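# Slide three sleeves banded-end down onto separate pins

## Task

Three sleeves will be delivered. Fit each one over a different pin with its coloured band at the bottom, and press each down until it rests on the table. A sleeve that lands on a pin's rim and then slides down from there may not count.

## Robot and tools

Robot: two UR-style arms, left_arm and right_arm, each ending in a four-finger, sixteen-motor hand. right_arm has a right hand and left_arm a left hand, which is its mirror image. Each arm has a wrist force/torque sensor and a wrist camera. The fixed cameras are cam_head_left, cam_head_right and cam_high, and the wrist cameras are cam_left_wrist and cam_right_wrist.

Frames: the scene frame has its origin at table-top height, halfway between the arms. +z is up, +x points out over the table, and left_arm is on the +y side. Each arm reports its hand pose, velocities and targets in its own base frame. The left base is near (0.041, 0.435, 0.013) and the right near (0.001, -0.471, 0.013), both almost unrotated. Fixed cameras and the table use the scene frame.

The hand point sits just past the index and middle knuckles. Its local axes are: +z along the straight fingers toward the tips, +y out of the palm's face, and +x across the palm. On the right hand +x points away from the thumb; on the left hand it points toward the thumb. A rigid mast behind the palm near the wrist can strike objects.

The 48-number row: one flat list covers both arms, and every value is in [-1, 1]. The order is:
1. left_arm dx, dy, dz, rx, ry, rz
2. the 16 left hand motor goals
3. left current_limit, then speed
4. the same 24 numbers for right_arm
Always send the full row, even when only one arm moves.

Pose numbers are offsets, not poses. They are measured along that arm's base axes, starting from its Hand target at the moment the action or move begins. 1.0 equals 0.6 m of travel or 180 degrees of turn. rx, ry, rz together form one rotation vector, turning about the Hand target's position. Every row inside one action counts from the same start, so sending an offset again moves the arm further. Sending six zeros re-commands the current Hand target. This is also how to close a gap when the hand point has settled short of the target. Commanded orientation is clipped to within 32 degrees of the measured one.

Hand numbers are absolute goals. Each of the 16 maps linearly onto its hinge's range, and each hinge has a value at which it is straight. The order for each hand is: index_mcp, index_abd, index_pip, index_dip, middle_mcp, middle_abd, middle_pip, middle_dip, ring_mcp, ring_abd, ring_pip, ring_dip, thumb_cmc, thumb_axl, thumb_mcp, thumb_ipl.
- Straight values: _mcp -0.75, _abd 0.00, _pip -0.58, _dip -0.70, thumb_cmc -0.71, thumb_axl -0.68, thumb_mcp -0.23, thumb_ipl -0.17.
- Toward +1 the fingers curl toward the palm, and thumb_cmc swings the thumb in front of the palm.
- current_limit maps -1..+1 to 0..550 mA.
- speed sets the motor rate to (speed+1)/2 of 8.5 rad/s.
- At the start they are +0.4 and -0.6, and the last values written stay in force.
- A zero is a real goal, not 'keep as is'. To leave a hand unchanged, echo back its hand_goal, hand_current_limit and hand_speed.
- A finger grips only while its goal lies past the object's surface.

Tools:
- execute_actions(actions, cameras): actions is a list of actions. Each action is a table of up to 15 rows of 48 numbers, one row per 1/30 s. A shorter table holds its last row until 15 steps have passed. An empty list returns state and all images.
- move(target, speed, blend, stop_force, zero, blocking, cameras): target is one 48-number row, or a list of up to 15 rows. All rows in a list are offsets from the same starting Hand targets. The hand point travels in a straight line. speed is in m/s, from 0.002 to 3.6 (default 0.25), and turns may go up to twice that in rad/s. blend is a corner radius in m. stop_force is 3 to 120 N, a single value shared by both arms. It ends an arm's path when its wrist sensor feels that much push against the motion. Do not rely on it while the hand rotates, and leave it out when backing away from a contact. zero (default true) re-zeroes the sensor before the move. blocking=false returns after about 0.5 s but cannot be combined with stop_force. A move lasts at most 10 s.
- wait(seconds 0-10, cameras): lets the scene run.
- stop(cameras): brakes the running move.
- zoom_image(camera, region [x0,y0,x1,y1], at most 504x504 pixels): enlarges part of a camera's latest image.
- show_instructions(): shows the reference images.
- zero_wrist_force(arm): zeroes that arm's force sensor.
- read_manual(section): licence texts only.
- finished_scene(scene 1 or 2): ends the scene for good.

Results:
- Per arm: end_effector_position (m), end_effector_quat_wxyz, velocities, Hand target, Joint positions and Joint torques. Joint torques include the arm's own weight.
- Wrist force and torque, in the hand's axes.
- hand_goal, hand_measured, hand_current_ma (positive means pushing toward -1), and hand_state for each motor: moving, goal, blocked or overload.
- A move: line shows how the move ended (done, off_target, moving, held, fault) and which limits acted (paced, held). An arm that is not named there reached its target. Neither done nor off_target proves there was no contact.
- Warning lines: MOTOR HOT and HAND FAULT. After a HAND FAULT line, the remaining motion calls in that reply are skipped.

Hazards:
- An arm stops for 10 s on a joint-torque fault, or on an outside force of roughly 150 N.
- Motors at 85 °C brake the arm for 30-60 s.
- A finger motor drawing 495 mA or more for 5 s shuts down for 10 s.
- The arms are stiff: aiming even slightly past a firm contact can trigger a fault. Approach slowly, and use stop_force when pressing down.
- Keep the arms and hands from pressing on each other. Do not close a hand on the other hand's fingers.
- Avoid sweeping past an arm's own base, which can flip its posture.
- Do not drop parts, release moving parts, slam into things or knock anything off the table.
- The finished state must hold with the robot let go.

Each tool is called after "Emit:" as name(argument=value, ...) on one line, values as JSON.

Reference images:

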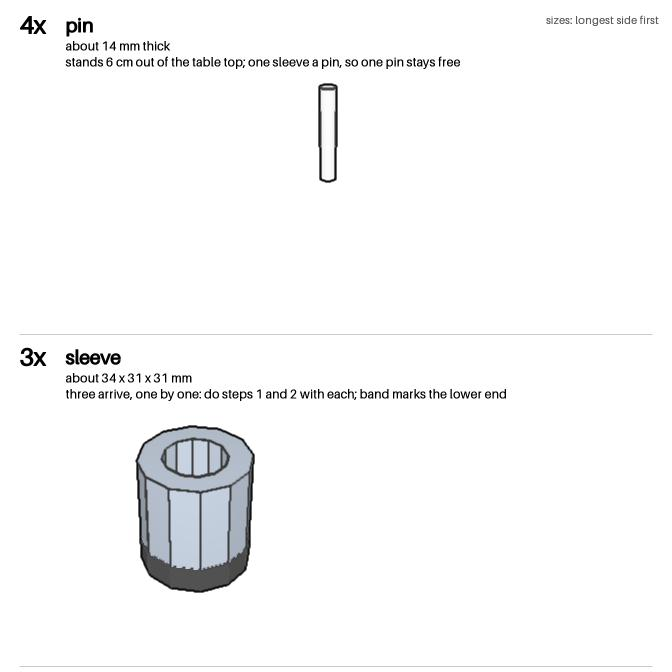

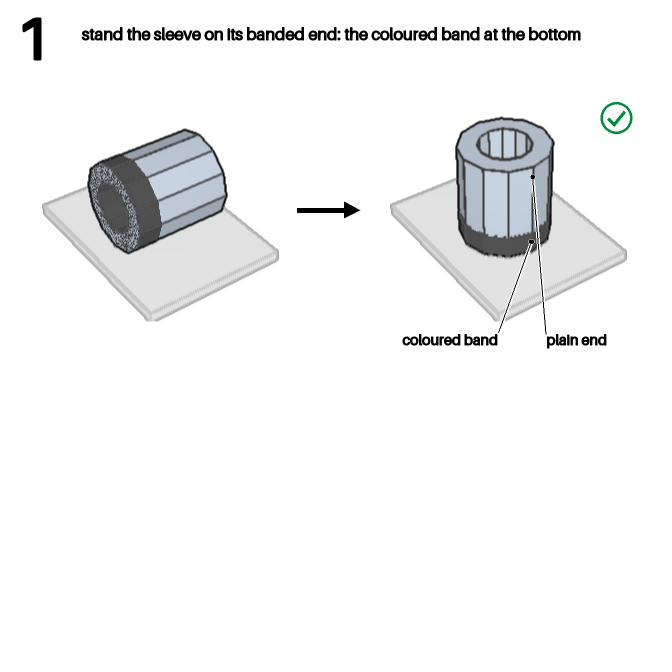

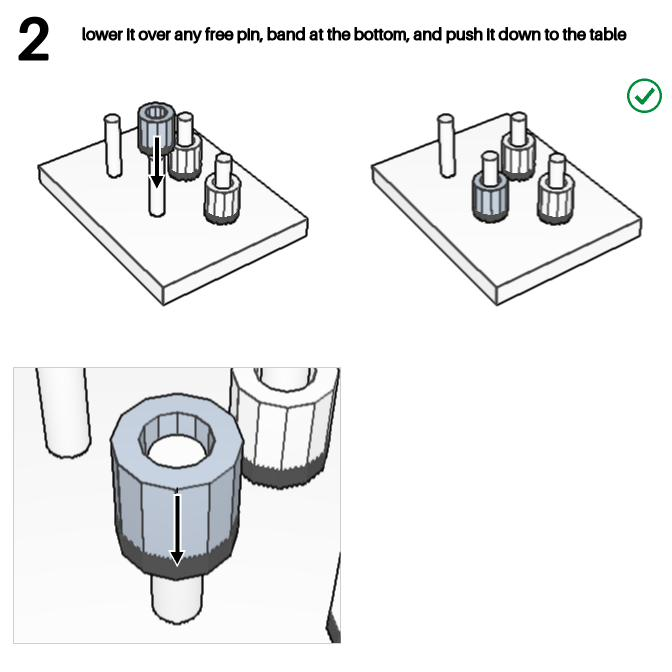

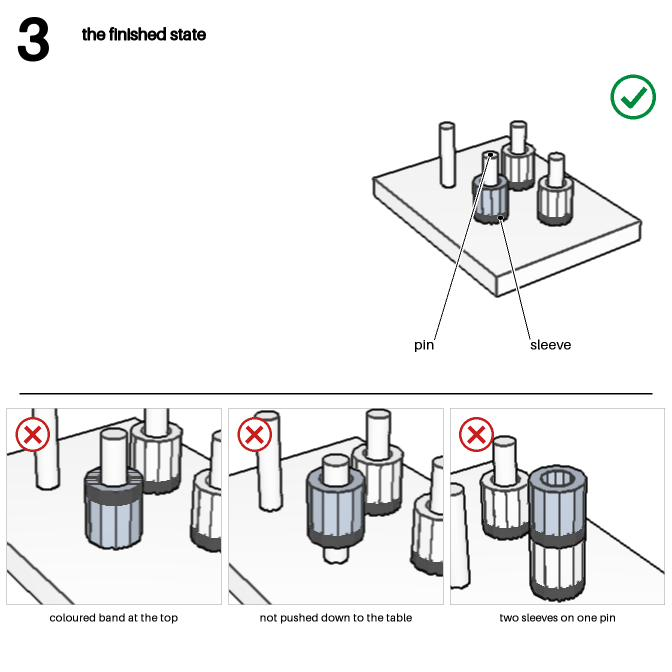

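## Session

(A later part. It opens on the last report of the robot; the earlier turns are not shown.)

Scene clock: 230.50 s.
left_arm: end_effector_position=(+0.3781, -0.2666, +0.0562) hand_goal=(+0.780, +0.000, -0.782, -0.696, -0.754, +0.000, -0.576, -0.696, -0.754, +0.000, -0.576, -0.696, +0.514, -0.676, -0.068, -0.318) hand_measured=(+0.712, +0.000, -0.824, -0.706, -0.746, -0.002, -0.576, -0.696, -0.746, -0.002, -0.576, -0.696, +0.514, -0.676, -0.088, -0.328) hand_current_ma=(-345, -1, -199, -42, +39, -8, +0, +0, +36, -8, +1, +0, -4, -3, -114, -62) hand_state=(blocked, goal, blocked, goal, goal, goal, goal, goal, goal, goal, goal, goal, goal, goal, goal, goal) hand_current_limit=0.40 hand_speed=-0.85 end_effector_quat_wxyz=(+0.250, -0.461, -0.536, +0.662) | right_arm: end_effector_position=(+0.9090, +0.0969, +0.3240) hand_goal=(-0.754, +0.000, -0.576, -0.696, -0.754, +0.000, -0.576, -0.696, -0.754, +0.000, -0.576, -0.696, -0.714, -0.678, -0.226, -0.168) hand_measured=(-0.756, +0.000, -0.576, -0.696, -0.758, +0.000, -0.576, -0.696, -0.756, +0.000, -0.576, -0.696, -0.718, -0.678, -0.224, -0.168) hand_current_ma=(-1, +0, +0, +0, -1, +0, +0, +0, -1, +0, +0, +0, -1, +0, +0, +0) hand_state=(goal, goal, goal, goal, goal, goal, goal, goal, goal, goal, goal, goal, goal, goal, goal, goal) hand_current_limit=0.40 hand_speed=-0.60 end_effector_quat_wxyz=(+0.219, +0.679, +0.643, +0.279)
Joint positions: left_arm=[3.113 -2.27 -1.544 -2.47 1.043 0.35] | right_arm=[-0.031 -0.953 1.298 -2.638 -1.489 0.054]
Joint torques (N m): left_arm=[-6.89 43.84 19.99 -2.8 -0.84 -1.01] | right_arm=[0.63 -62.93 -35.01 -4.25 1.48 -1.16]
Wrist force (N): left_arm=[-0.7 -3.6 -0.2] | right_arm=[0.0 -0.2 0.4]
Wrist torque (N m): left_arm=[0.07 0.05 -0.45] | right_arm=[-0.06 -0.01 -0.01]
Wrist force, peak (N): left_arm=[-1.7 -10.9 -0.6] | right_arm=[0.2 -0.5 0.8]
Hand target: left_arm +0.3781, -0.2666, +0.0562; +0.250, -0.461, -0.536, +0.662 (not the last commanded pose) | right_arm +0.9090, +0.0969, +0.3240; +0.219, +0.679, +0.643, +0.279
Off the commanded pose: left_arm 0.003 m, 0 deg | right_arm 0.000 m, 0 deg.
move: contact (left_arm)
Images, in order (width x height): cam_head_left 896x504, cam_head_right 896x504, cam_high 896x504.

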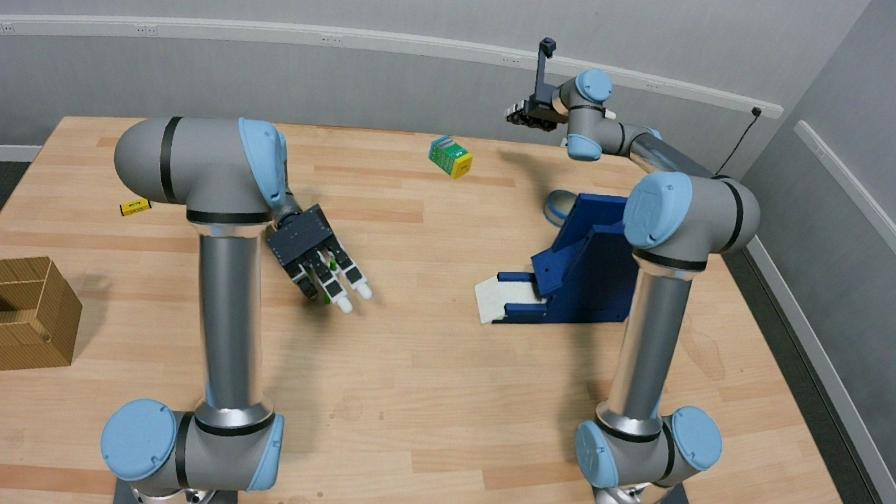

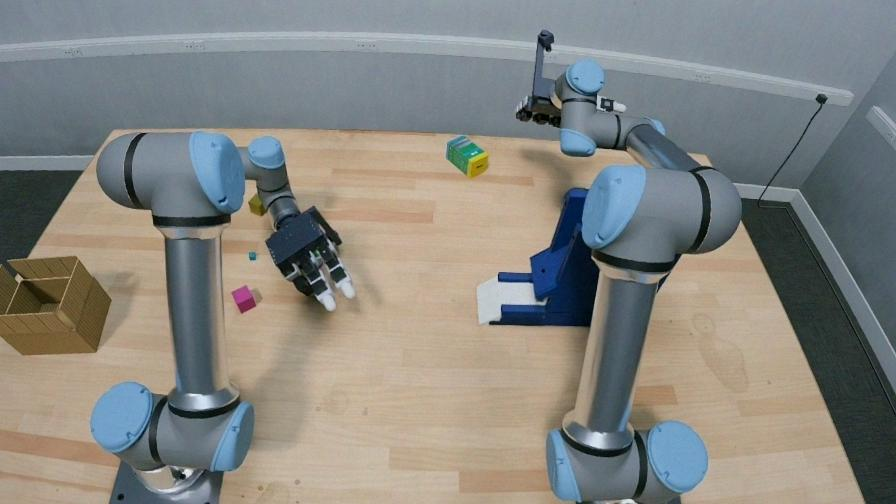

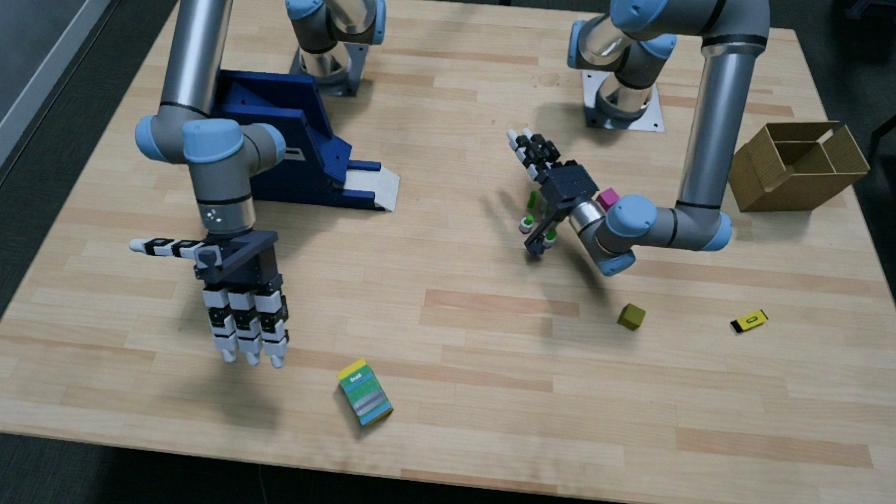

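Emit:
move(target=[[0,0,0.002,0,0,0,0.52,0,-0.62,-0.6957,-0.754,0,-0.576,-0.696,-0.754,0,-0.576,-0.696,0.5143,-0.6766,-0.0674,-0.3189,0.4,-0.9,0,0,0,0,0,0,-0.754,0,-0.576,-0.696,-0.754,0,-0.576,-0.696,-0.754,0,-0.576,-0.696,-0.714,-0.678,-0.226,-0.168,0.4,-0.6],[0.0022,0.0012,0.003,0,0,0,0.52,0,-0.62,-0.6957,-0.754,0,-0.576,-0.696,-0.754,0,-0.576,-0.696,0.5143,-0.6766,-0.0674,-0.3189,0.4,-0.9,0,0,0,0,0,0,-0.754,0,-0.576,-0.696,-0.754,0,-0.576,-0.696,-0.754,0,-0.576,-0.696,-0.714,-0.678,-0.226,-0.168,0.4,-0.6]], speed=[0.05,0.05], cameras=["cam_head_left","cam_high"])

Emit:
zoom_image(camera="cam_high", region=[520, 185, 580, 255])

Emit:
zoom_image(camera="cam_head_left", region=[280, 240, 350, 320])

Scene clock: 232.67 s.
left_arm: end_effector_position=(+0.3794, -0.2659, +0.0580) hand_goal=(+0.520, +0.000, -0.620, -0.696, -0.754, +0.000, -0.576, -0.696, -0.754, +0.000, -0.576, -0.696, +0.514, -0.676, -0.068, -0.318) hand_measured=(+0.524, +0.000, -0.622, -0.698, -0.746, -0.002, -0.576, -0.696, -0.746, -0.002, -0.576, -0.696, +0.510, -0.676, -0.078, -0.324) hand_current_ma=(+18, -2, -10, -12, +39, -8, +0, +0, +36, -8, +1, +0, -17, -3, -58, -30) hand_state=(goal, goal, goal, goal, goal, goal, goal, goal, goal, goal, goal, goal, goal, goal, goal, goal) hand_current_limit=0.40 hand_speed=-0.90 end_effector_quat_wxyz=(+0.250, -0.461, -0.536, +0.662) | right_arm: end_effector_position=(+0.9090, +0.0969, +0.3240) hand_goal=(-0.754, +0.000, -0.576, -0.696, -0.754, +0.000, -0.576, -0.696, -0.754, +0.000, -0.576, -0.696, -0.714, -0.678, -0.226, -0.168) hand_measured=(-0.756, +0.000, -0.576, -0.696, -0.758, +0.000, -0.576, -0.696, -0.756, +0.000, -0.576, -0.696, -0.718, -0.678, -0.224, -0.168) hand_current_ma=(-1, +0, +0, +0, -1, +0, +0, +0, -1, +0, +0, +0, -1, +0, +0, +0) hand_state=(goal, goal, goal, goal, goal, goal, goal, goal, goal, goal, goal, goal, goal, goal, goal, goal) hand_current_limit=0.40 hand_speed=-0.60 end_effector_quat_wxyz=(+0.219, +0.679, +0.643, +0.279)
Joint positions: left_arm=[3.114 -2.27 -1.54 -2.475 1.045 0.35] | right_arm=[-0.031 -0.953 1.298 -2.638 -1.489 0.054]
Joint torques (N m): left_arm=[9.21 33.12 20.69 -3.94 1.77 -1.06] | right_arm=[0.66 -63.03 -32.92 -4.13 1.59 -1.1]
Wrist force (N): left_arm=[-0.2 2.4 -0.3] | right_arm=[0.3 -0.2 0.3]
Wrist torque (N m): left_arm=[0.52 0.04 -0.33] | right_arm=[-0.06 -0.05 0.01]
Wrist force, peak (N): left_arm=[-0.3 -4.1 -0.3] | right_arm=[0.6 -0.2 0.6]
Hand target: left_arm +0.3794, -0.2659, +0.0580; +0.250, -0.461, -0.536, +0.662 | right_arm +0.9090, +0.0969, +0.3240; +0.219, +0.679, +0.643, +0.279
Off the commanded pose: left_arm 0.000 m, 0 deg | right_arm 0.000 m, 0 deg.
move: done
Images, in order (width x height): cam_head_left 896x504, cam_high 896x504.

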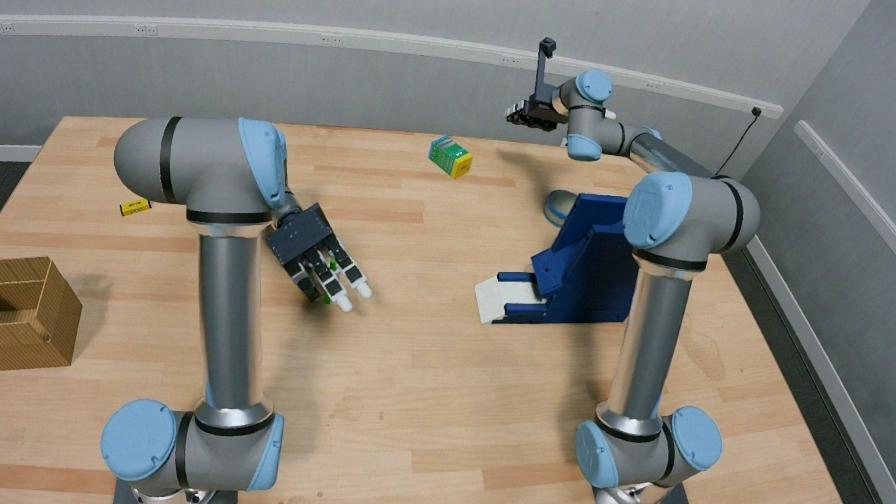

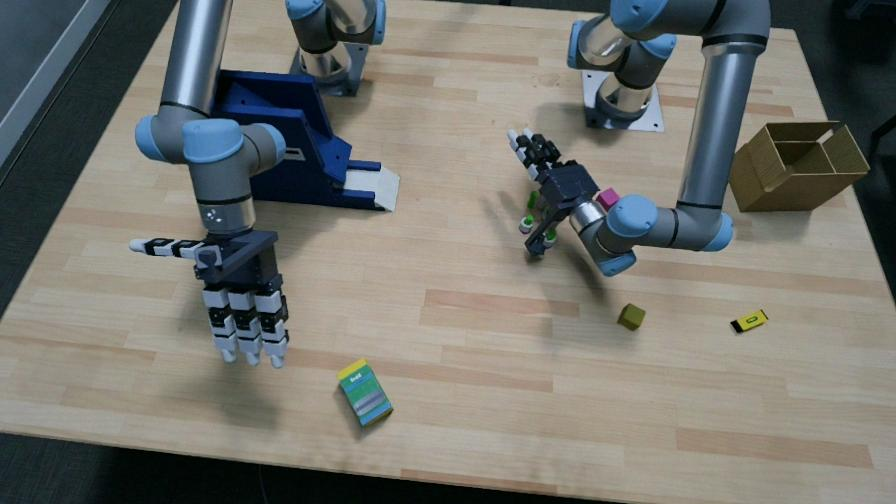

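Scaled by 7.200 from the camera's 896x504 image, which has a finer 1280x720 frame.

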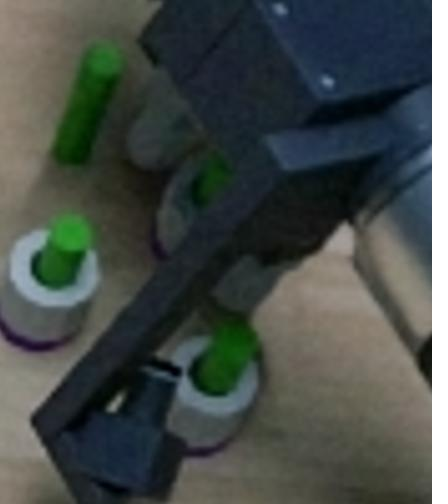

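Scaled by 6.300 from the camera's 896x504 image, which has a finer 1280x720 frame.

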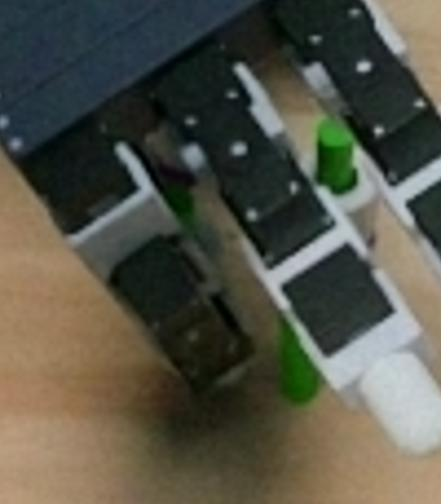

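Emit:
move(target=[0,0,0.27,0,0,0,0.52,0,-0.62,-0.6957,-0.754,0,-0.576,-0.696,-0.754,0,-0.576,-0.696,0.5143,-0.6766,-0.0674,-0.3189,0.4,-0.9,0,0,0,0,0,0,-0.754,0,-0.576,-0.696,-0.754,0,-0.576,-0.696,-0.754,0,-0.576,-0.696,-0.714,-0.678,-0.226,-0.168,0.4,-0.6], speed=0.12, cameras=["cam_head_left","cam_head_right","cam_high"])

Emit:
zoom_image(camera="cam_high", region=[510, 175, 580, 255])

Emit:
zoom_image(camera="cam_head_left", region=[290, 240, 350, 310])

Emit:
zoom_image(camera="cam_head_right", region=[285, 240, 345, 310])

Scene clock: 234.83 s.
left_arm: end_effector_position=(+0.3794, -0.2659, +0.2199) hand_goal=(+0.520, +0.000, -0.620, -0.696, -0.754, +0.000, -0.576, -0.696, -0.754, +0.000, -0.576, -0.696, +0.514, -0.676, -0.068, -0.318) hand_measured=(+0.524, +0.000, -0.622, -0.698, -0.746, -0.002, -0.576, -0.696, -0.746, -0.002, -0.576, -0.696, +0.510, -0.676, -0.072, -0.320) hand_current_ma=(+18, -2, -10, -12, +39, -8, +0, +0, +36, -8, +1, +0, -17, -3, -19, -12) hand_state=(goal, goal, goal, goal, goal, goal, goal, goal, goal, goal, goal, goal, goal, goal, goal, goal) hand_current_limit=0.40 hand_speed=-0.90 end_effector_quat_wxyz=(+0.250, -0.461, -0.536, +0.662) | right_arm: end_effector_position=(+0.9090, +0.0969, +0.3240) hand_goal=(-0.754, +0.000, -0.576, -0.696, -0.754, +0.000, -0.576, -0.696, -0.754, +0.000, -0.576, -0.696, -0.714, -0.678, -0.226, -0.168) hand_measured=(-0.756, +0.000, -0.576, -0.696, -0.758, +0.000, -0.576, -0.696, -0.756, +0.000, -0.576, -0.696, -0.718, -0.678, -0.224, -0.168) hand_current_ma=(-1, +0, +0, +0, -1, +0, +0, +0, -1, +0, +0, +0, -1, +0, +0, +0) hand_state=(goal, goal, goal, goal, goal, goal, goal, goal, goal, goal, goal, goal, goal, goal, goal, goal) hand_current_limit=0.40 hand_speed=-0.60 end_effector_quat_wxyz=(+0.219, +0.679, +0.643, +0.279)
Joint positions: left_arm=[3.114 -2.087 -1.379 -2.818 1.045 0.35] | right_arm=[-0.031 -0.953 1.298 -2.638 -1.489 0.054]
Joint torques (N m): left_arm=[8.07 43.69 24.54 -3.8 1.47 1.42] | right_arm=[0.85 -63.38 -34 -4.26 1.5 -1.26]
Wrist force (N): left_arm=[-0.1 2.3 -0.2] | right_arm=[0.2 -0.2 0.3]
Wrist torque (N m): left_arm=[0.56 0.00 -0.31] | right_arm=[-0.05 -0.04 0.01]
Wrist force, peak (N): left_arm=[0.2 3.3 -0.4] | right_arm=[0.6 -0.2 0.6]
Hand target: left_arm +0.3794, -0.2659, +0.2200; +0.250, -0.461, -0.536, +0.662 | right_arm +0.9090, +0.0969, +0.3240; +0.219, +0.679, +0.643, +0.279
Off the commanded pose: left_arm 0.000 m, 0 deg | right_arm 0.000 m, 0 deg.
move: done
Images, in order (width x height): cam_head_left 896x504, cam_head_right 896x504, cam_high 896x504.

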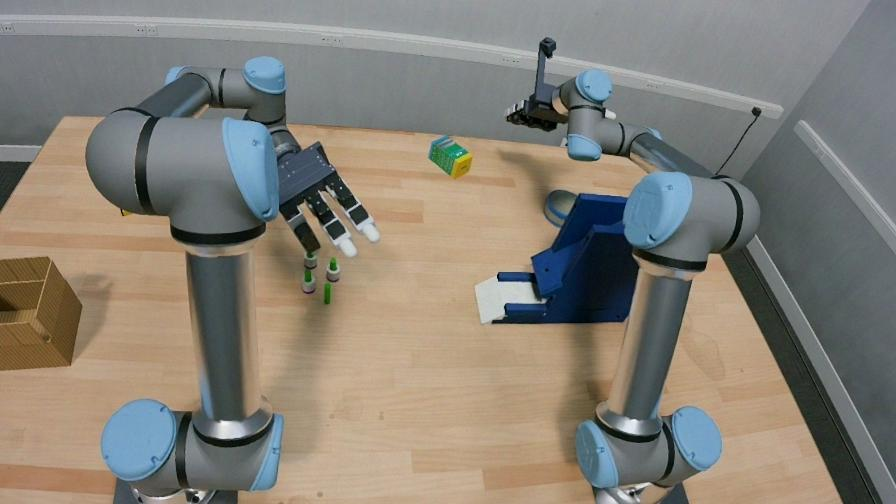

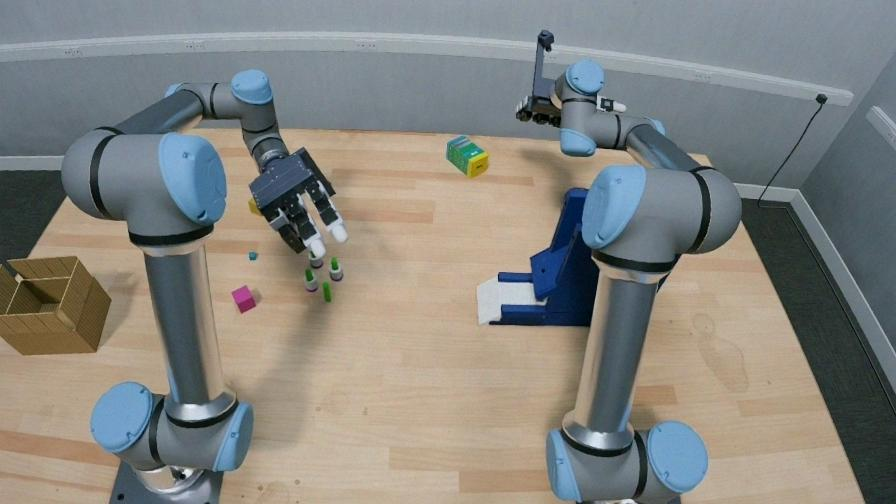

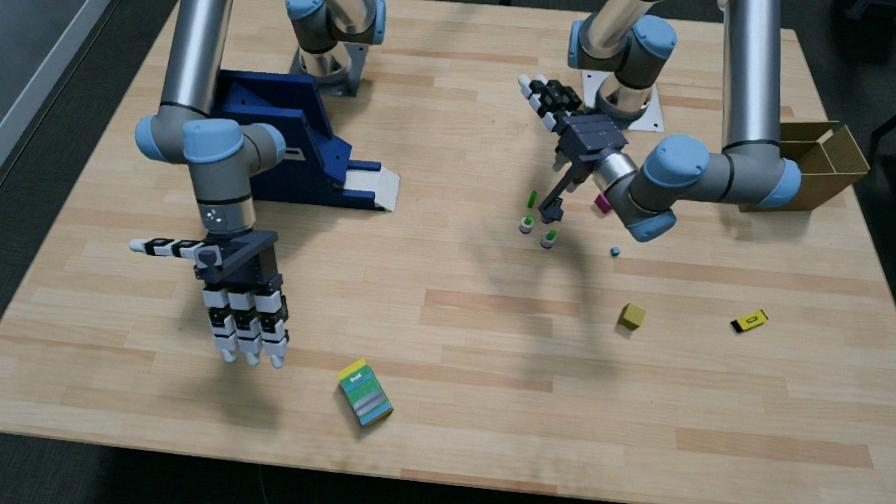

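Scaled by 6.300 from the camera's 896x504 image, which has a finer 1280x720 frame.

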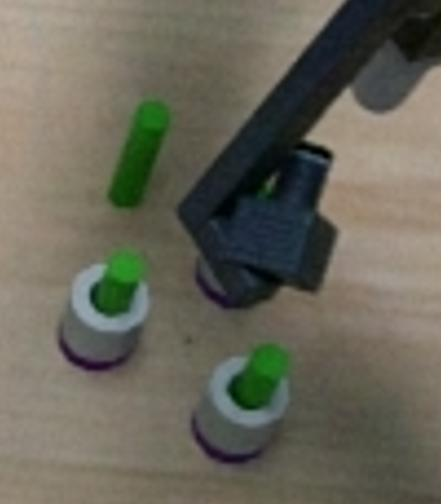

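Scaled by 7.200 from the camera's 896x504 image, which has a finer 1280x720 frame.

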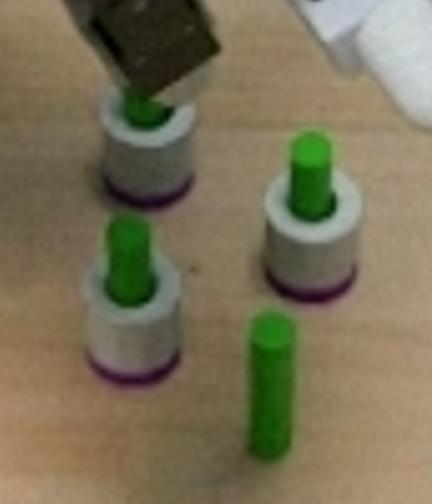

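Scaled by 7.200 from the camera's 896x504 image, which has a finer 1280x720 frame.

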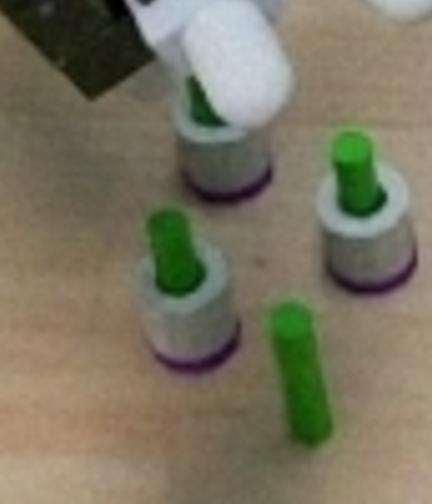

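Emit:
zoom_image(camera="cam_head_left", region=[295, 262, 325, 298])

Emit:
zoom_image(camera="cam_head_right", region=[298, 262, 328, 298])

Emit:
zoom_image(camera="cam_high", region=[530, 200, 560, 236])

Scaled by 14.000 from the camera's 896x504 image, which has a finer 1280x720 frame.

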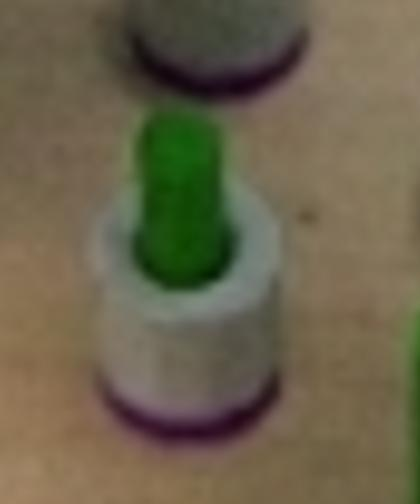

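Scaled by 14.000 from the camera's 896x504 image, which has a finer 1280x720 frame.

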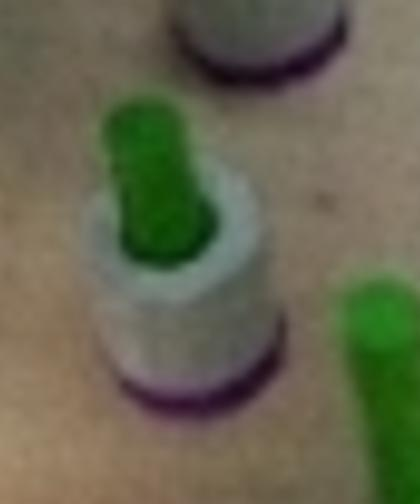

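Scaled by 14.000 from the camera's 896x504 image, which has a finer 1280x720 frame.

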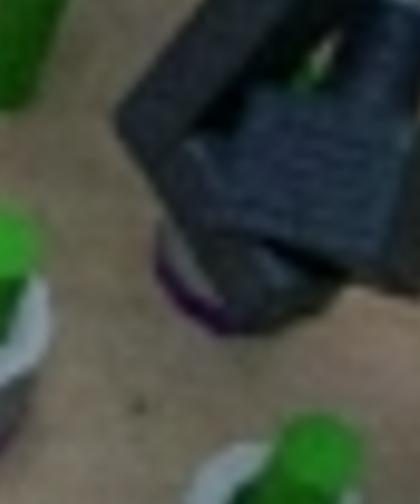

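Emit:
finished_scene(scene=2)

The scene is finished: the task was done.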